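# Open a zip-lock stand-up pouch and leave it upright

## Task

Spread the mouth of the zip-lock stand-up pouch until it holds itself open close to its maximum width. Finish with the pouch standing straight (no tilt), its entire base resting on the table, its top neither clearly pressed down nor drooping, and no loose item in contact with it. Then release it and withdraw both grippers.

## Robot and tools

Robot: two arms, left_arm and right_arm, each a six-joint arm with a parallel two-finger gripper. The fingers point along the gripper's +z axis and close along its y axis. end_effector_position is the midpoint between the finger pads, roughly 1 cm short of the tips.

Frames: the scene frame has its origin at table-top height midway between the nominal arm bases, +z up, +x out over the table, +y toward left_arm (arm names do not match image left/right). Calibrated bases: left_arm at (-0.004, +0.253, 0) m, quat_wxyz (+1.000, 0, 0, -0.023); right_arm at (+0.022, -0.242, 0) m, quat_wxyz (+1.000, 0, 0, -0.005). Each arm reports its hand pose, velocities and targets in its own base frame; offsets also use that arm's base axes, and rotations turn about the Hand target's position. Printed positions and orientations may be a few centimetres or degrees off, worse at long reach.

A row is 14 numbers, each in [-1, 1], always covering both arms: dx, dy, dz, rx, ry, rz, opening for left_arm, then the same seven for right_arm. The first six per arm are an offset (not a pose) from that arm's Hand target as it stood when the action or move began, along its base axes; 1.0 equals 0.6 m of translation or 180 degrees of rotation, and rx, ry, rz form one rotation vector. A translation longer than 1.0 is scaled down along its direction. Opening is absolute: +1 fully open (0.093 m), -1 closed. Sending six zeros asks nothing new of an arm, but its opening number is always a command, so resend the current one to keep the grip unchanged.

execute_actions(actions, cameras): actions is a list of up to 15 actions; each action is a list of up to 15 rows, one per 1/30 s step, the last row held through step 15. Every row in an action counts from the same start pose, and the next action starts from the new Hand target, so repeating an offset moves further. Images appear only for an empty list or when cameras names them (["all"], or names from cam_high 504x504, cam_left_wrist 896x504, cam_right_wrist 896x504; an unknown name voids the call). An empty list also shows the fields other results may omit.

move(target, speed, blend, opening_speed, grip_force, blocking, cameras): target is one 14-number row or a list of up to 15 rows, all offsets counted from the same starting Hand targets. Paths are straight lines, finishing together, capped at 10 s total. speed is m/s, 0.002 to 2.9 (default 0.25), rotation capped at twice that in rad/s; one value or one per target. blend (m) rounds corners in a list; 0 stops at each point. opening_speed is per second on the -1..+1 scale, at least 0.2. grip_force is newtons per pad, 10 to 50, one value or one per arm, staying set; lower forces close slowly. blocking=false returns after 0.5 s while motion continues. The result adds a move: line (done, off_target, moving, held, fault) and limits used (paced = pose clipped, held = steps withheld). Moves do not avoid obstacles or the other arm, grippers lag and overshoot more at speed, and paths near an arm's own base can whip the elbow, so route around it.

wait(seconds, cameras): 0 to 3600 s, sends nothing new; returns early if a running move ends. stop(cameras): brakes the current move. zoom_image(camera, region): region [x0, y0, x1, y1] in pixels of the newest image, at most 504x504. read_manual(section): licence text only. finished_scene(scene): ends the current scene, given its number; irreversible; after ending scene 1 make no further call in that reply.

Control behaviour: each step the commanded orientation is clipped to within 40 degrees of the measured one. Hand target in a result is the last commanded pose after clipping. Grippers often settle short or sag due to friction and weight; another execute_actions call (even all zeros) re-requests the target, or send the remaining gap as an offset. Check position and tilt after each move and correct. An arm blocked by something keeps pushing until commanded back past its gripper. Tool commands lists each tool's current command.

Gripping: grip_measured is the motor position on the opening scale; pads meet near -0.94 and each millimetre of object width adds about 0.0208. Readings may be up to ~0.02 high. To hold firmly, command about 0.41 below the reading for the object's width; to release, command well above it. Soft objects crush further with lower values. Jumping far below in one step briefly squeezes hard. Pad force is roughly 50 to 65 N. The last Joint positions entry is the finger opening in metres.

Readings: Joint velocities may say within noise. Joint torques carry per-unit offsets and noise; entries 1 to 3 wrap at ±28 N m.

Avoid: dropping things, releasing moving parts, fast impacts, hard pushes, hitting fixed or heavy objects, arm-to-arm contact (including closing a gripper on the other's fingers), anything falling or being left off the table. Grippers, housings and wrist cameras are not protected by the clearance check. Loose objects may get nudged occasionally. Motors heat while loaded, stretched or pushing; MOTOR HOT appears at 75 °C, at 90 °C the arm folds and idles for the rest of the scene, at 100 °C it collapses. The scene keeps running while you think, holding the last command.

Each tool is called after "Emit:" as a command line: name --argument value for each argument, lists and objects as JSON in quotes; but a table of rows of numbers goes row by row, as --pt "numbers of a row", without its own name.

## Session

Emit:
execute_actions --actions '[]' --cameras '["all"]'

Emit:
zoom_image --camera "cam_high" --region '[90, 110, 290, 310]'

Scene clock: 0.00 s.
left_arm: end_effector_position=(+0.2470, -0.1221, +0.4685) grip_measured=+1.000 end_effector_quat_wxyz=(+0.567, -0.108, +0.811, -0.097) | right_arm: end_effector_position=(+0.2338, +0.0813, +0.4061) grip_measured=+1.000 end_effector_quat_wxyz=(+0.587, +0.059, +0.807, -0.011)
Joint positions: left_arm=[-0.919 1.218 1.896 -1.193 -0.813 -0.691 0.093] | right_arm=[0.911 0.961 1.443 -1.027 0.929 0.507 0.093]
Joint velocities: within noise
Joint torques (N m): no reading
Heat: left arm: 33 °C; right arm: 32 °C.
Hand target: left_arm +0.2450, -0.1181, +0.4773; +0.576, -0.114, +0.803, -0.105 | right_arm +0.2323, +0.0784, +0.4131; +0.594, +0.065, +0.802, -0.005
Tool commands: left_gripper/opening=+1.0 right_gripper/opening=+1.0

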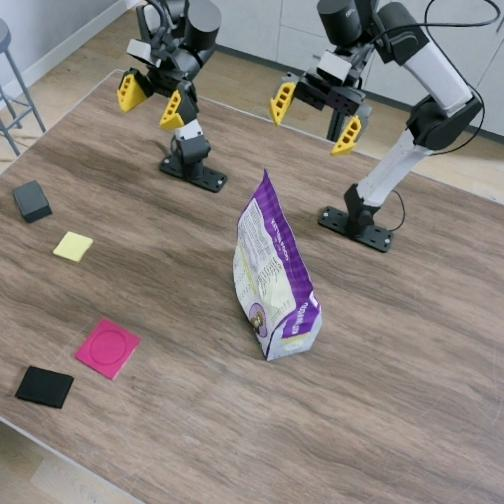

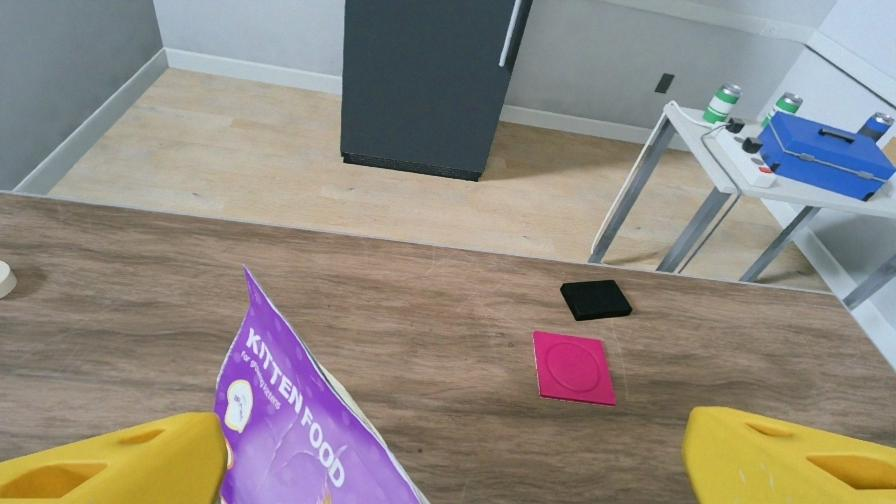

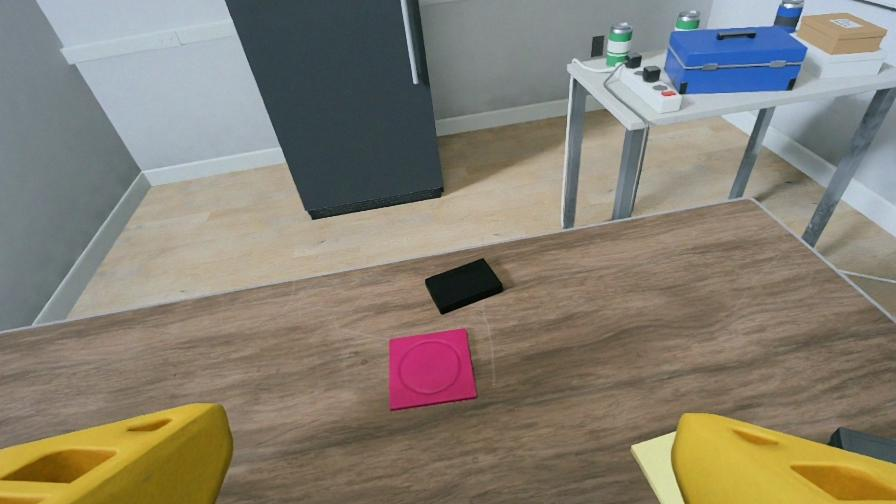

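Scaled by 2.520 from the camera's image (finer frame: 720x720).

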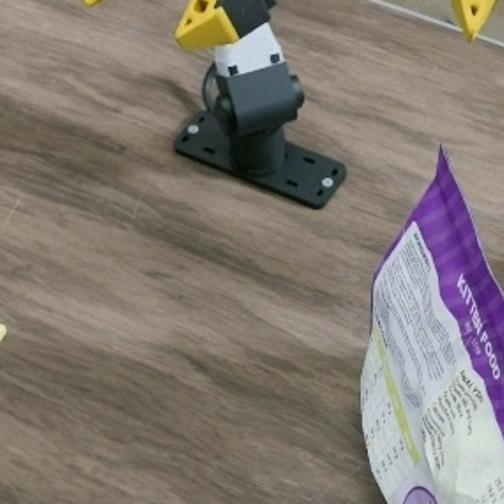

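Emit:
zoom_image --camera "cam_high" --region '[220, 160, 340, 370]'

Emit:
zoom_image --camera "cam_left_wrist" --region '[200, 240, 460, 504]'

Scaled by 2.400 from the camera's image (finer frame: 720x720).

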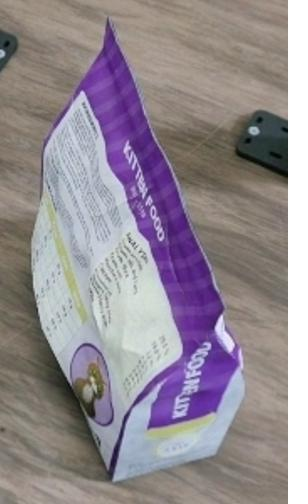

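Scaled by 1.909 from the camera's image (finer frame: 1280x720).

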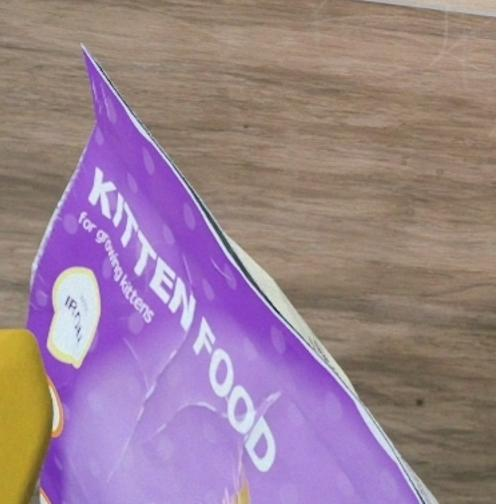

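Emit:
move --pt "0.0917 0.4468 -0.1288 0.091 0.036 0.171 1 0.0132 0.181 -0.019 -0.0193 0.0355 0.0923 -1" --pt "0.0917 0.4468 -0.1288 0.091 0.036 0.171 1 0.0378 0.5168 -0.0543 -0.0551 0.1014 0.2636 -1" --speed 0.3 --blend 0.05 --cameras '["all"]'

Emit:
zoom_image --camera "cam_right_wrist" --region '[250, 150, 650, 504]'

Scene clock: 67.03 s.
left_arm: end_effector_position=(+0.2942, +0.1468, +0.3901) grip_measured=+1.000 end_effector_quat_wxyz=(+0.524, -0.248, +0.797, +0.169) | right_arm: end_effector_position=(+0.2603, +0.3908, +0.3774) grip_measured=-0.989 end_effector_quat_wxyz=(+0.427, -0.299, +0.839, +0.160)
Joint positions: left_arm=[0.331 1.095 1.436 -0.762 -0.259 -0.104 0.093] | right_arm=[1.095 1.8 2.201 -1.064 0.317 0.255 0]
Joint torques (N m): left_arm=[0.36 -2.17 4.42 3.17 -0.05 0.09] | right_arm=[-0.53 -8.53 9.54 1.48 -0.08 -0.11]
Heat: left arm: 36 °C; right arm: 37 °C.
Hand target: left_arm +0.3000, +0.1500, +0.4000; +0.548, -0.245, +0.781, +0.171 | right_arm +0.2550, +0.3885, +0.3805; +0.418, -0.313, +0.838, +0.156
Off the commanded pose: left_arm 0.012 m, 3 deg | right_arm 0.007 m, 2 deg.
move: off_target (left_arm)

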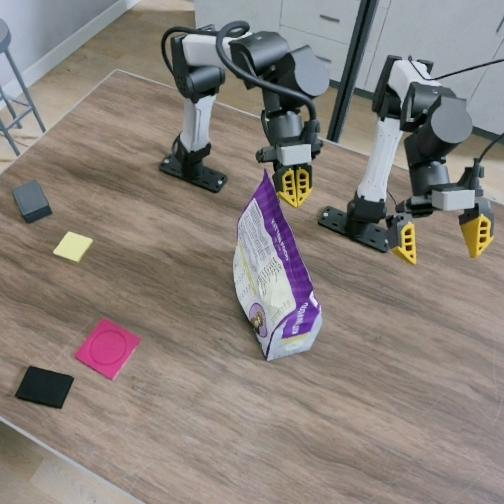

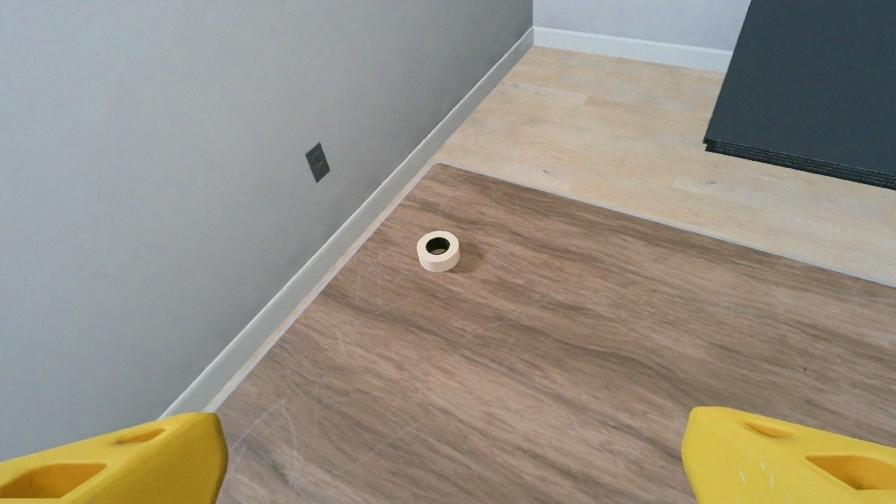

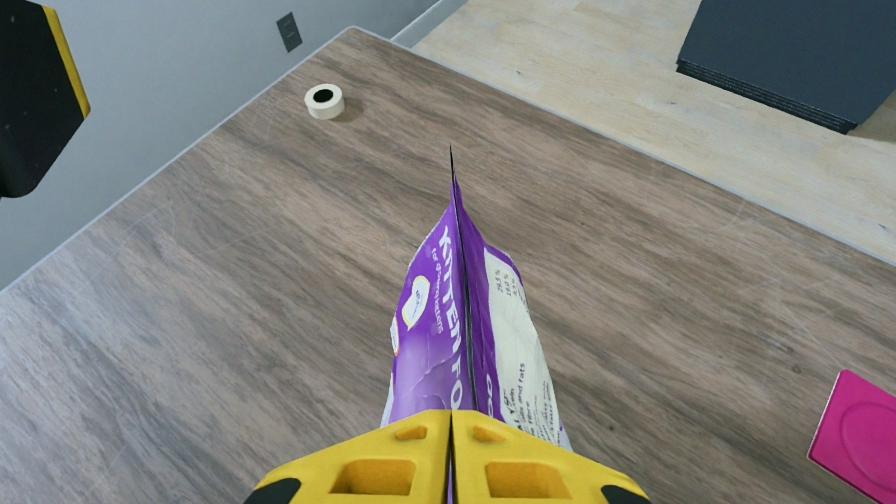

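Scaled by 1.260 from the camera's image (finer frame: 1280x720).

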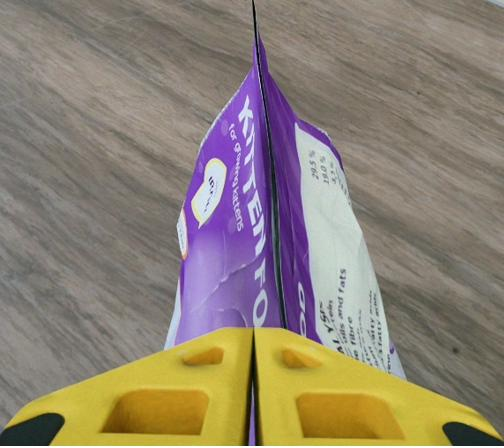

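Emit:
zoom_image --camera "cam_right_wrist" --region '[400, 260, 540, 430]'

Emit:
zoom_image --camera "cam_high" --region '[230, 150, 340, 310]'

Scaled by 2.965 from the camera's image (finer frame: 1280x720).

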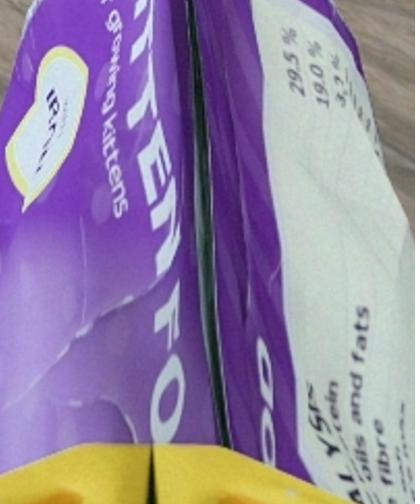

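Scaled by 3.150 from the camera's image (finer frame: 720x720).

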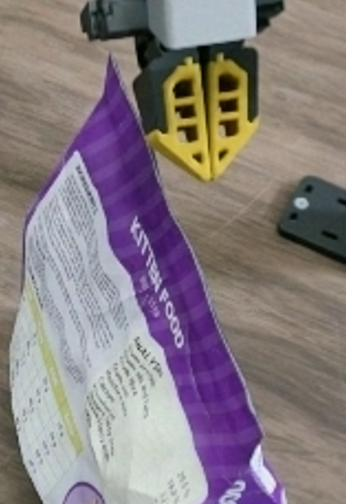

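Emit:
move --target '[0,0,0,0,0,0,1, 0.0237,-0.0022,-0.0658,-0.0342,0.0365,0.0252,-1]' --speed 0.15 --cameras '["cam_high","cam_right_wrist"]'

Emit:
zoom_image --camera "cam_right_wrist" --region '[370, 230, 530, 430]'

Scene clock: 143.07 s.
left_arm: end_effector_position=(+0.2942, +0.1468, +0.3901) grip_measured=+1.000 end_effector_quat_wxyz=(+0.524, -0.248, +0.797, +0.169) | right_arm: end_effector_position=(+0.2711, +0.3918, +0.3398) grip_measured=-0.989 end_effector_quat_wxyz=(+0.356, -0.349, +0.854, +0.151)
Joint positions: left_arm=[0.331 1.095 1.436 -0.762 -0.259 -0.104 0.093] | right_arm=[1.025 1.882 2.256 -1.165 0.168 0.18 0]
Joint torques (N m): left_arm=[0.34 -2.18 4.4 3.18 -0.06 0.1] | right_arm=[-0.83 -9.11 9.33 1.37 -0.11 -0.07]
Heat: left arm: 44 °C; right arm: 39 °C.
Hand target: left_arm +0.3000, +0.1500, +0.4000; +0.548, -0.245, +0.781, +0.171 | right_arm +0.2692, +0.3872, +0.3410; +0.346, -0.359, +0.855, +0.145
Off the commanded pose: left_arm 0.012 m, 3 deg | right_arm 0.005 m, 2 deg.
move: done

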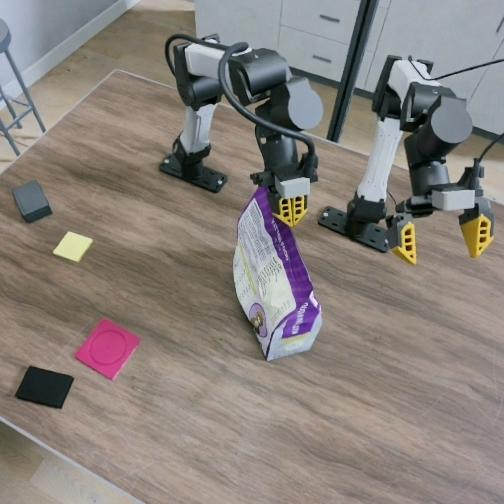

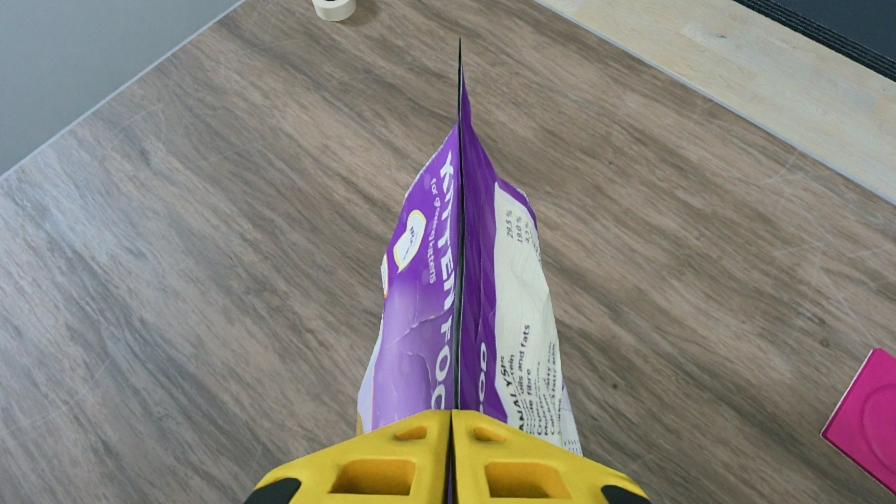

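Scaled by 2.520 from the camera's image (finer frame: 1280x720).

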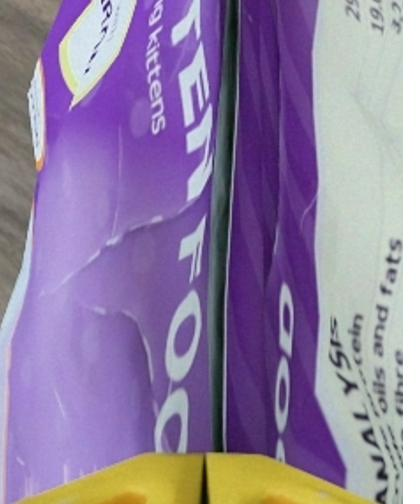

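Emit:
move --target '[0,0,0,0,0,0,1, -0.1577,-0.1605,0.0417,0,0,0,0.0]' --speed 0.25 --cameras '["cam_high","cam_right_wrist"]'

Emit:
zoom_image --camera "cam_high" --region '[220, 130, 340, 310]'

Emit:
zoom_image --camera "cam_right_wrist" --region '[330, 250, 570, 504]'

Scene clock: 199.07 s.
left_arm: end_effector_position=(+0.2942, +0.1468, +0.3901) grip_measured=+1.000 end_effector_quat_wxyz=(+0.524, -0.248, +0.797, +0.169) | right_arm: end_effector_position=(+0.1756, +0.3021, +0.3763) grip_measured=-0.002 end_effector_quat_wxyz=(+0.358, -0.359, +0.845, +0.169)
Joint positions: left_arm=[0.331 1.095 1.436 -0.762 -0.259 -0.104 0.093] | right_arm=[1.151 1.458 1.948 -1.271 0.222 0.254 0.045]
Joint torques (N m): left_arm=[0.36 -2.17 4.44 3.17 -0.06 0.09] | right_arm=[0.21 -5.75 3.95 1.41 0.33 0.18]
Heat: left arm: 49 °C; right arm: 43 °C.
Hand target: left_arm +0.3000, +0.1500, +0.4000; +0.548, -0.245, +0.781, +0.171 | right_arm +0.1746, +0.2909, +0.3660; +0.346, -0.359, +0.855, +0.145
Off the commanded pose: left_arm 0.012 m, 3 deg | right_arm 0.015 m, 3 deg.
move: off_target (right_arm)

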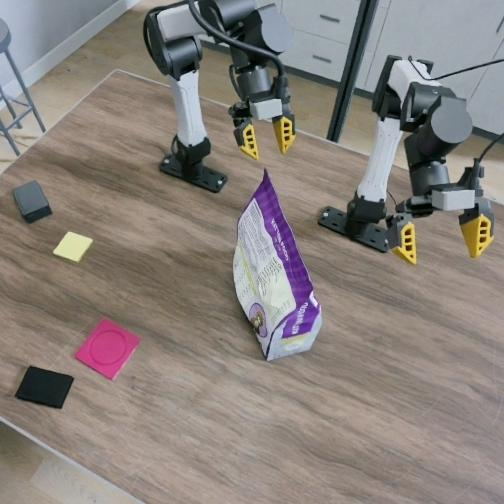

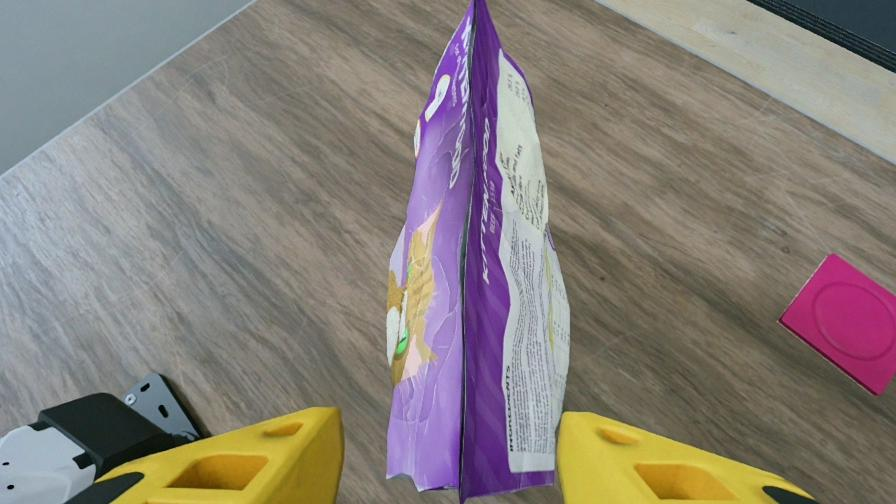

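Scaled by 2.800 from the camera's image (finer frame: 720x720).

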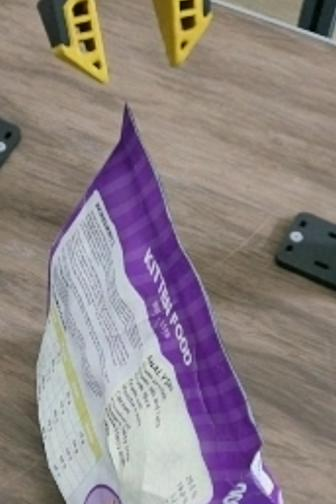

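Scaled by 1.984 from the camera's image (finer frame: 1280x720).

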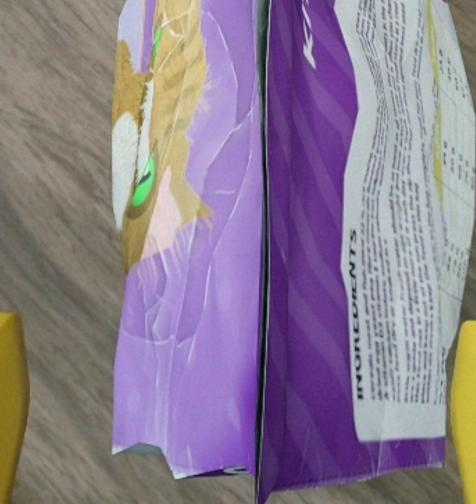

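Emit:
move --target '[0,0,0,0,0,0,1, 0.0057,0.0047,-0.1183,0,0,0,0.0]' --speed 0.15 --cameras '["cam_high","cam_right_wrist"]'

Scene clock: 214.50 s.
left_arm: end_effector_position=(+0.2942, +0.1468, +0.3901) grip_measured=+1.000 end_effector_quat_wxyz=(+0.524, -0.248, +0.797, +0.169) | right_arm: end_effector_position=(+0.1712, +0.2917, +0.2852) grip_measured=-0.002 end_effector_quat_wxyz=(+0.319, -0.373, +0.861, +0.132)
Joint positions: left_arm=[0.331 1.095 1.436 -0.762 -0.259 -0.104 0.093] | right_arm=[1.151 1.328 1.502 -1.07 0.224 0.254 0.045]
Joint torques (N m): left_arm=[0.32 -2.15 4.41 3.16 -0.05 0.1] | right_arm=[-0.5 -6.8 4.6 2.42 0.27 0.12]
Heat: left arm: 50 °C; right arm: 40 °C.
Hand target: left_arm +0.3000, +0.1500, +0.4000; +0.548, -0.245, +0.781, +0.171 | right_arm +0.1780, +0.2937, +0.2950; +0.346, -0.359, +0.855, +0.145
Off the commanded pose: left_arm 0.012 m, 3 deg | right_arm 0.012 m, 4 deg.
move: off_target (right_arm)

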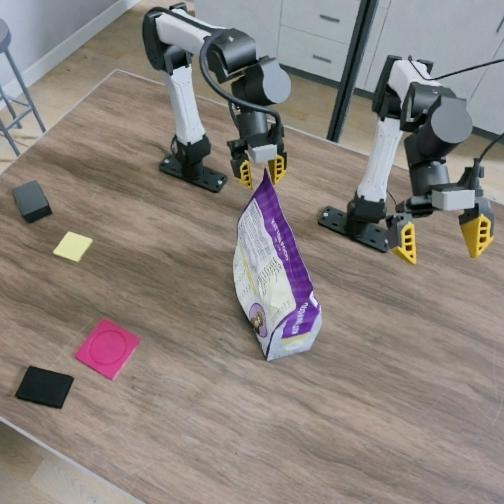

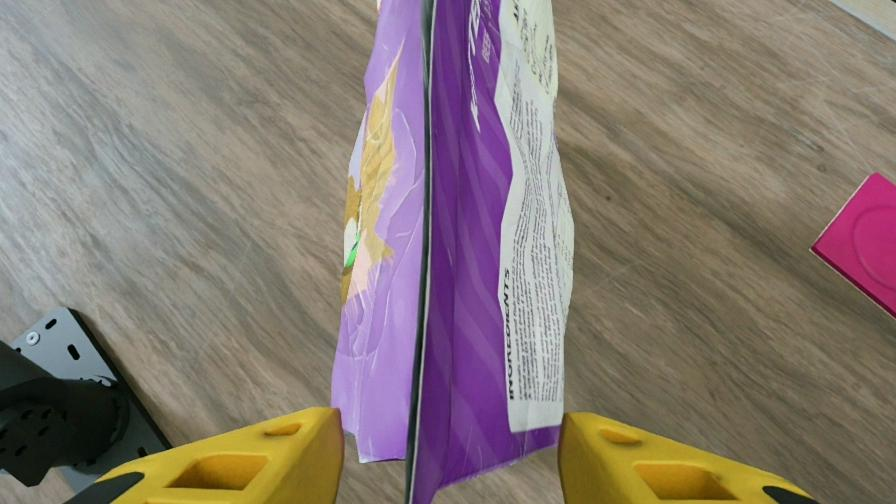

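Emit:
move --pt "0 0 0 0 0 0 1 0.0067 0.0212 0 0 0 0 0.0" --pt "0 0 0 0 0 0 1 0.0067 0.0212 0 0 0 0 -0.99" --speed 0.1 --opening_speed 0.8 --cameras '["cam_high","cam_right_wrist"]'

Scene clock: 221.03 s.
left_arm: end_effector_position=(+0.2942, +0.1468, +0.3901) grip_measured=+1.000 end_effector_quat_wxyz=(+0.524, -0.248, +0.797, +0.169) | right_arm: end_effector_position=(+0.1742, +0.2976, +0.2787) grip_measured=-0.955 end_effector_quat_wxyz=(+0.315, -0.380, +0.861, +0.125)
Joint positions: left_arm=[0.331 1.095 1.436 -0.762 -0.259 -0.104 0.093] | right_arm=[1.151 1.354 1.502 -1.058 0.225 0.242 0]
Joint torques (N m): left_arm=[0.32 -2.21 4.45 3.17 -0.06 0.1] | right_arm=[0.08 -5.48 7.65 2.4 0.3 0.17]
Heat: left arm: 50 °C; right arm: 40 °C.
Hand target: left_arm +0.3000, +0.1500, +0.4000; +0.548, -0.245, +0.781, +0.171 | right_arm +0.1820, +0.3064, +0.2950; +0.346, -0.359, +0.855, +0.145
Off the commanded pose: left_arm 0.012 m, 3 deg | right_arm 0.020 m, 5 deg.
move: off_target (right_arm); target 2's new opening was sent with right_arm's hand 0.019 m and 4 deg from that target

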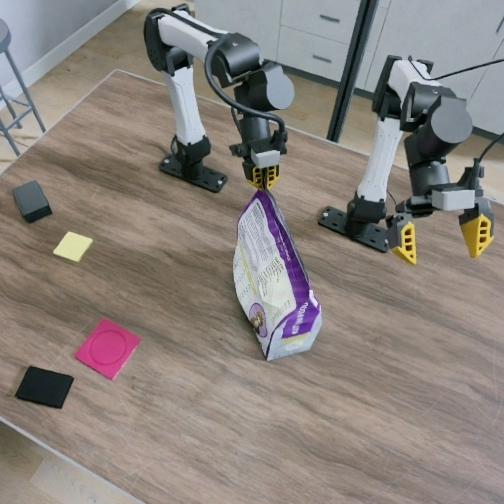

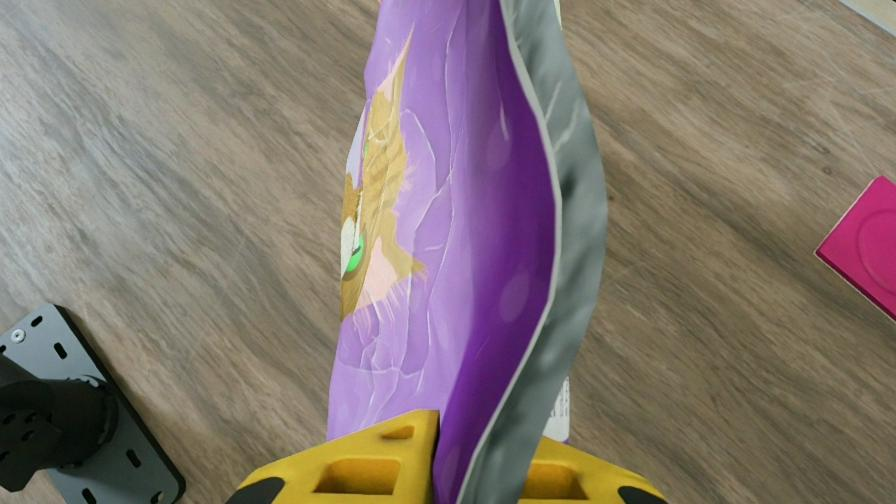

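Emit:
move --target '[0,0,0,0,0,0,1, 0.0292,0.0298,0,0,0,0,-0.99]' --speed 0.08 --cameras '["cam_high","cam_right_wrist"]'

Emit:
zoom_image --camera "cam_high" --region '[220, 150, 340, 370]'

Scene clock: 226.80 s.
left_arm: end_effector_position=(+0.2942, +0.1468, +0.3901) grip_measured=+1.000 end_effector_quat_wxyz=(+0.524, -0.248, +0.797, +0.169) | right_arm: end_effector_position=(+0.1841, +0.3078, +0.2680) grip_measured=-0.967 end_effector_quat_wxyz=(+0.302, -0.373, +0.870, +0.114)
Joint positions: left_arm=[0.331 1.095 1.436 -0.762 -0.259 -0.104 0.093] | right_arm=[1.135 1.421 1.532 -1.058 0.222 0.254 0]
Joint torques (N m): left_arm=[0.36 -2.21 4.45 3.17 -0.05 0.1] | right_arm=[-1.11 -5.26 10.58 2.59 0.1 -0.07]
Heat: left arm: 50 °C; right arm: 39 °C.
Hand target: left_arm +0.3000, +0.1500, +0.4000; +0.548, -0.245, +0.781, +0.171 | right_arm +0.1995, +0.3243, +0.2950; +0.346, -0.359, +0.855, +0.145
Off the commanded pose: left_arm 0.012 m, 3 deg | right_arm 0.035 m, 7 deg.
move: off_target (right_arm)

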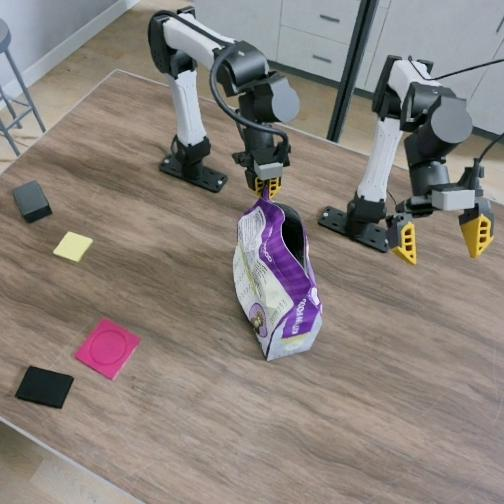

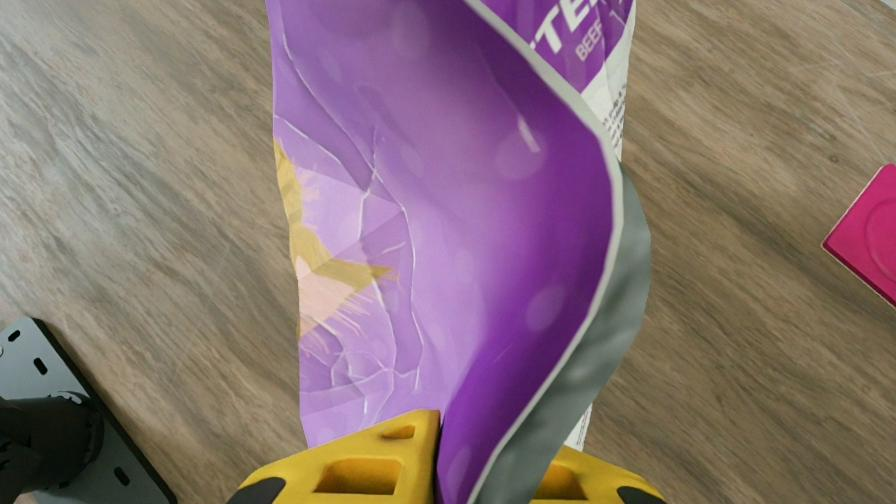

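Scaled by 2.291 from the camera's image (finer frame: 720x720).

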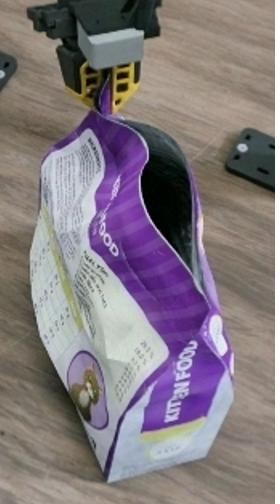

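Emit:
move --pt "0 0 0 0 0 0 1 0.02 0.0205 0.03 0 0 0 -0.99" --pt "0 0 0 0 0 0 1 0.02 0.0205 0.03 0 0 0 0.0" --pt "0 0 0 0 0 0 1 0.0 0.0 0.15 0 0 0 0.0" --speed 0.12 --opening_speed 1.2 --cameras '["cam_high","cam_right_wrist"]'

Emit:
zoom_image --camera "cam_high" --region '[220, 150, 340, 370]'

Scene clock: 249.07 s.
left_arm: end_effector_position=(+0.2942, +0.1468, +0.3901) grip_measured=+1.000 end_effector_quat_wxyz=(+0.524, -0.248, +0.797, +0.169) | right_arm: end_effector_position=(+0.2008, +0.3315, +0.3813) grip_measured=-0.002 end_effector_quat_wxyz=(+0.346, -0.360, +0.852, +0.158)
Joint positions: left_arm=[0.331 1.095 1.436 -0.762 -0.259 -0.104 0.093] | right_arm=[1.112 1.659 2.204 -1.357 0.199 0.234 0.045]
Joint torques (N m): left_arm=[0.38 -2.17 4.41 3.18 -0.05 0.1] | right_arm=[0.17 -6.39 8.44 1.37 0.33 0.11]
Heat: left arm: 52 °C; right arm: 43 °C.
Hand target: left_arm +0.3000, +0.1500, +0.4000; +0.548, -0.245, +0.781, +0.171 | right_arm +0.1995, +0.3243, +0.3850; +0.346, -0.359, +0.855, +0.145
Off the commanded pose: left_arm 0.012 m, 3 deg | right_arm 0.008 m, 2 deg.
move: done; target 2's new opening was sent with right_arm's hand 0.044 m and 8 deg from that target

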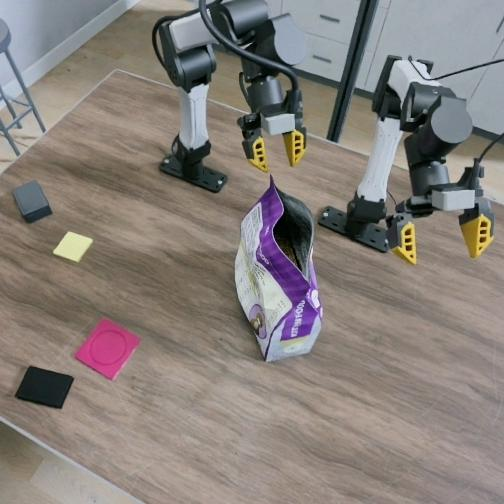

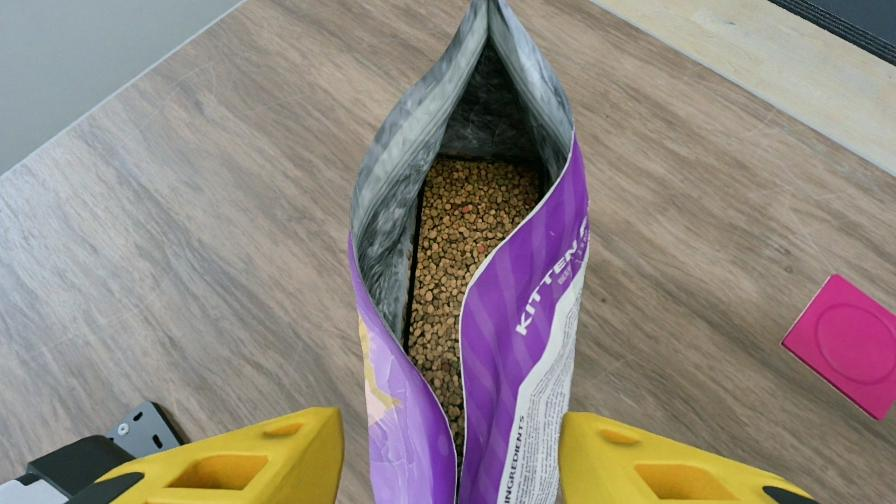

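Scaled by 2.291 from the camera's image (finer frame: 720x720).

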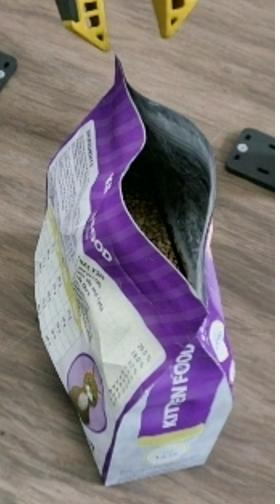

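Emit:
move --pt "0 0 0 0 0 0 1 0.1307 0.1198 -0.075 -0.0078 0.0082 -0.0141 -1" --pt "0 0 0 0 0 0 1 0.1307 0.1198 -0.1583 -0.0078 0.0082 -0.0141 -1" --speed '[0.2,0.12]' --cameras '["cam_high","cam_right_wrist"]'

Scene clock: 265.17 s.
left_arm: end_effector_position=(+0.2942, +0.1468, +0.3901) grip_measured=+1.000 end_effector_quat_wxyz=(+0.524, -0.248, +0.797, +0.169) | right_arm: end_effector_position=(+0.2731, +0.3976, +0.2767) grip_measured=-0.989 end_effector_quat_wxyz=(+0.313, -0.345, +0.877, +0.116)
Joint positions: left_arm=[0.331 1.095 1.436 -0.762 -0.259 -0.104 0.093] | right_arm=[1.036 1.897 2.075 -1.092 0.191 0.22 0]
Joint torques (N m): left_arm=[0.31 -2.19 4.45 3.18 -0.05 0.1] | right_arm=[-0.79 -13.7 4.37 2.23 -0.06 -0.07]
Heat: left arm: 53 °C; right arm: 43 °C.
Hand target: left_arm +0.3000, +0.1500, +0.4000; +0.548, -0.245, +0.781, +0.171 | right_arm +0.2779, +0.3962, +0.2901; +0.333, -0.342, +0.869, +0.131
Off the commanded pose: left_arm 0.012 m, 3 deg | right_arm 0.014 m, 3 deg.
move: off_target (right_arm)

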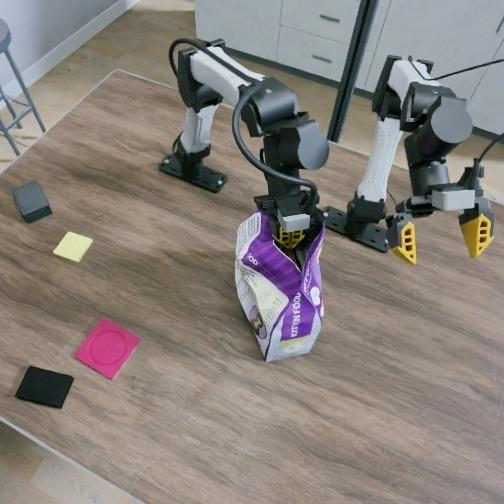

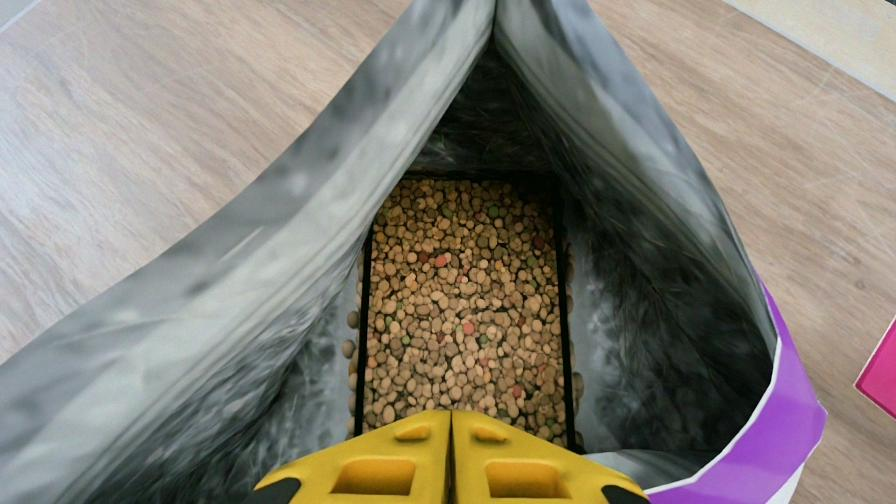

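Emit:
move --pt "0 0 0 0 0 0 1 0 0 -0.022 0 0 0 -1" --pt "0 0 0 0 0 0 1 0 0 -0.022 0 0 0 1" --pt "0 0 0 0 0 0 1 -0.0412 0.0412 -0.022 0 0 0 1" --pt "0 0 0 0 0 0 1 0.0412 -0.0412 -0.022 0 0 0 1" --pt "0 0 0 0 0 0 1 0 0 -0.022 0 0 0 1" --speed '[0.1,0.1,0.08,0.1,0.1]' --opening_speed 1.4 --cameras '["cam_high","cam_right_wrist"]'

Scene clock: 281.07 s.
left_arm: end_effector_position=(+0.2942, +0.1468, +0.3901) grip_measured=+1.000 end_effector_quat_wxyz=(+0.524, -0.248, +0.797, +0.169) | right_arm: end_effector_position=(+0.2774, +0.3876, +0.2636) grip_measured=+1.000 end_effector_quat_wxyz=(+0.314, -0.354, +0.874, +0.116)
Joint positions: left_arm=[0.331 1.095 1.436 -0.762 -0.259 -0.104 0.093] | right_arm=[1.009 1.84 1.942 -1.009 0.17 0.182 0.093]
Joint torques (N m): left_arm=[0.31 -2.19 4.41 3.18 -0.05 0.1] | right_arm=[0.23 -10.55 8.21 2.1 0.16 0.2]
Heat: left arm: 53 °C; right arm: 43 °C.
Hand target: left_arm +0.3000, +0.1500, +0.4000; +0.548, -0.245, +0.781, +0.171 | right_arm +0.2779, +0.3962, +0.2769; +0.333, -0.342, +0.869, +0.131
Off the commanded pose: left_arm 0.012 m, 3 deg | right_arm 0.016 m, 3 deg.
move: off_target (right_arm); target 2's new opening was sent with right_arm's hand 0.012 m and 3 deg from that target

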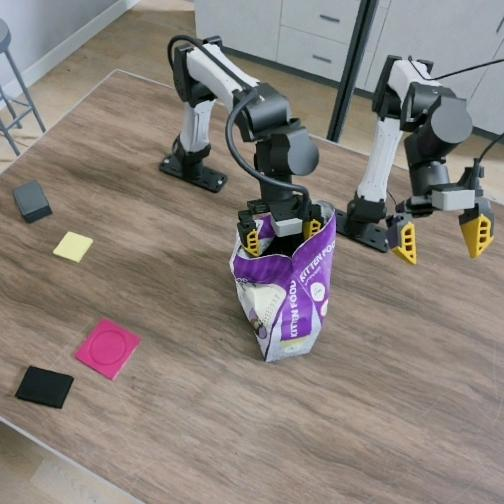

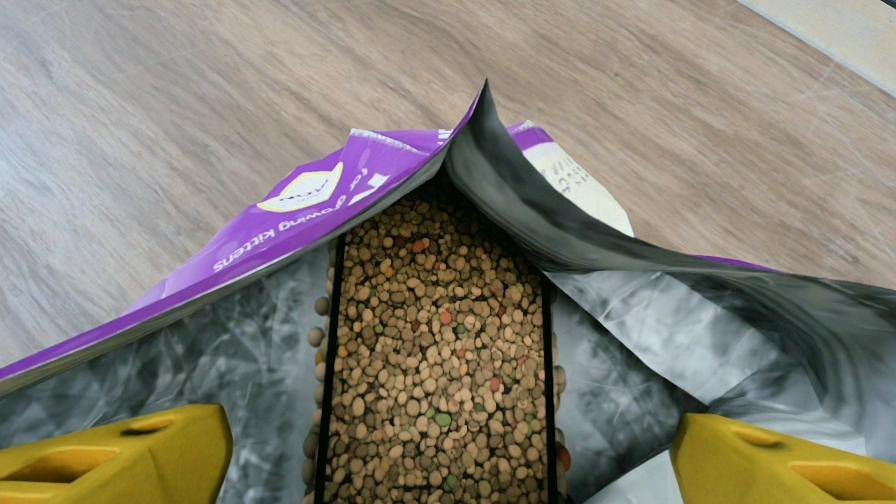

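Emit:
move --pt "0 0 0 0 0 0 1 0 0 0 0 0 0 -1" --pt "0 0 0 0 0 0 1 0 0 0.105 0 0 0 -1" --pt "0 0 0 0 0 0 1 -0.15 -0.16 0.2 0 0 0 -1" --speed '[0.1,0.15,0.2]' --blend '[0,0.02,0]' --opening_speed 1.4 --cameras '["cam_high","cam_right_wrist"]'

Emit:
zoom_image --camera "cam_high" --region '[220, 150, 350, 370]'

Scene clock: 289.00 s.
left_arm: end_effector_position=(+0.2942, +0.1468, +0.3901) grip_measured=+1.000 end_effector_quat_wxyz=(+0.524, -0.248, +0.797, +0.169) | right_arm: end_effector_position=(+0.1899, +0.3118, +0.3941) grip_measured=-0.989 end_effector_quat_wxyz=(+0.333, -0.347, +0.865, +0.144)
Joint positions: left_arm=[0.331 1.095 1.436 -0.762 -0.259 -0.104 0.093] | right_arm=[1.128 1.69 2.355 -1.521 0.227 0.28 0]
Joint torques (N m): left_arm=[0.32 -2.18 4.44 3.18 -0.04 0.1] | right_arm=[0.2 -7.27 6.38 1.32 0.36 0.17]
Heat: left arm: 54 °C; right arm: 43 °C.
Hand target: left_arm +0.3000, +0.1500, +0.4000; +0.548, -0.245, +0.781, +0.171 | right_arm +0.1879, +0.3002, +0.3969; +0.333, -0.342, +0.869, +0.131
Off the commanded pose: left_arm 0.012 m, 3 deg | right_arm 0.012 m, 2 deg.
move: off_target (right_arm)

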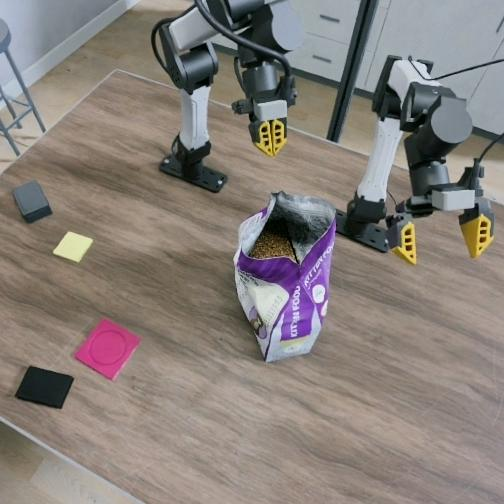

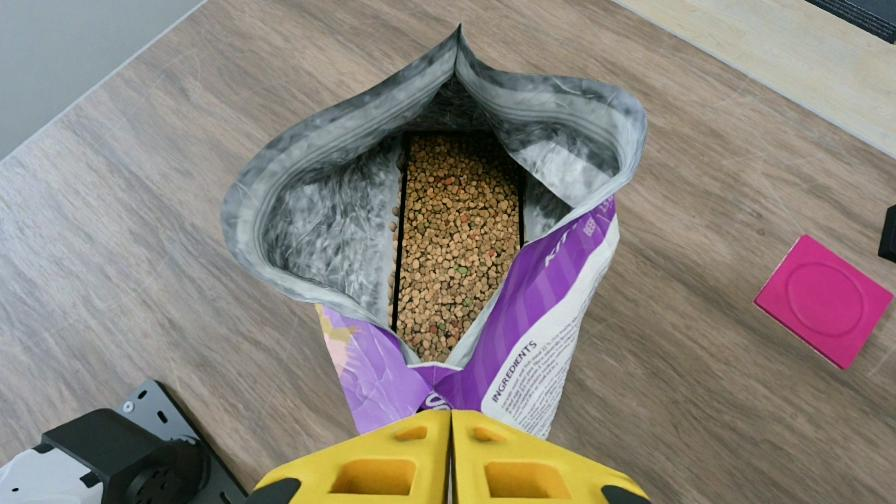

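Scaled by 2.291 from the camera's image (finer frame: 720x720).

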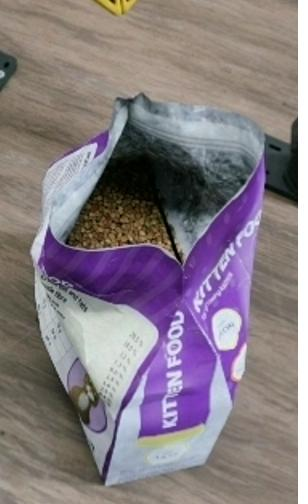

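Emit:
move --target '[0,0,0,0,0,0,1, 0.1535,-0.417,0.02,0,0,-0.161,-1]' --speed 0.3 --cameras '["cam_high","cam_right_wrist"]'

Emit:
zoom_image --camera "cam_high" --region '[220, 150, 350, 370]'

Scene clock: 302.10 s.
left_arm: end_effector_position=(+0.2942, +0.1468, +0.3901) grip_measured=+1.000 end_effector_quat_wxyz=(+0.524, -0.248, +0.797, +0.169) | right_arm: end_effector_position=(+0.2878, +0.0485, +0.4155) grip_measured=-0.989 end_effector_quat_wxyz=(+0.382, -0.102, +0.918, +0.038)
Joint positions: left_arm=[0.331 1.095 1.436 -0.762 -0.259 -0.104 0.093] | right_arm=[0.137 1.431 2.186 -1.54 -0.053 -0.062 0]
Joint torques (N m): left_arm=[0.39 -2.18 4.42 3.18 -0.05 0.1] | right_arm=[-0.81 -3.14 4.68 1.42 -0.22 -0.09]
Heat: left arm: 54 °C; right arm: 42 °C.
Hand target: left_arm +0.3000, +0.1500, +0.4000; +0.548, -0.245, +0.781, +0.171 | right_arm +0.2800, +0.0500, +0.4089; +0.356, -0.114, +0.927, +0.043
Off the commanded pose: left_arm 0.012 m, 3 deg | right_arm 0.010 m, 4 deg.
joint sent to its limit (right arm) — joint 4 (wrist pitch), lower limit. The joint targets are off in position, not in orientation.
move: off_target (right_arm)

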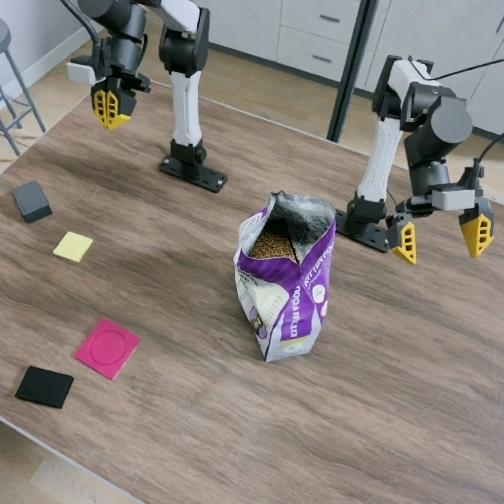

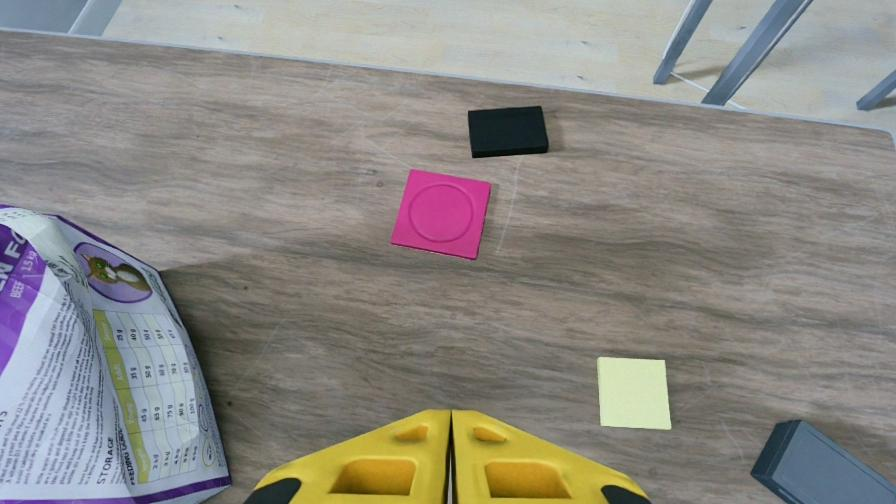

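Scaled by 2.291 from the camera's image (finer frame: 720x720).

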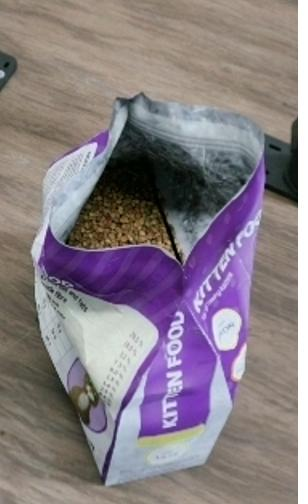

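Emit:
finished_scene --scene 2

The scene is finished: the task was done.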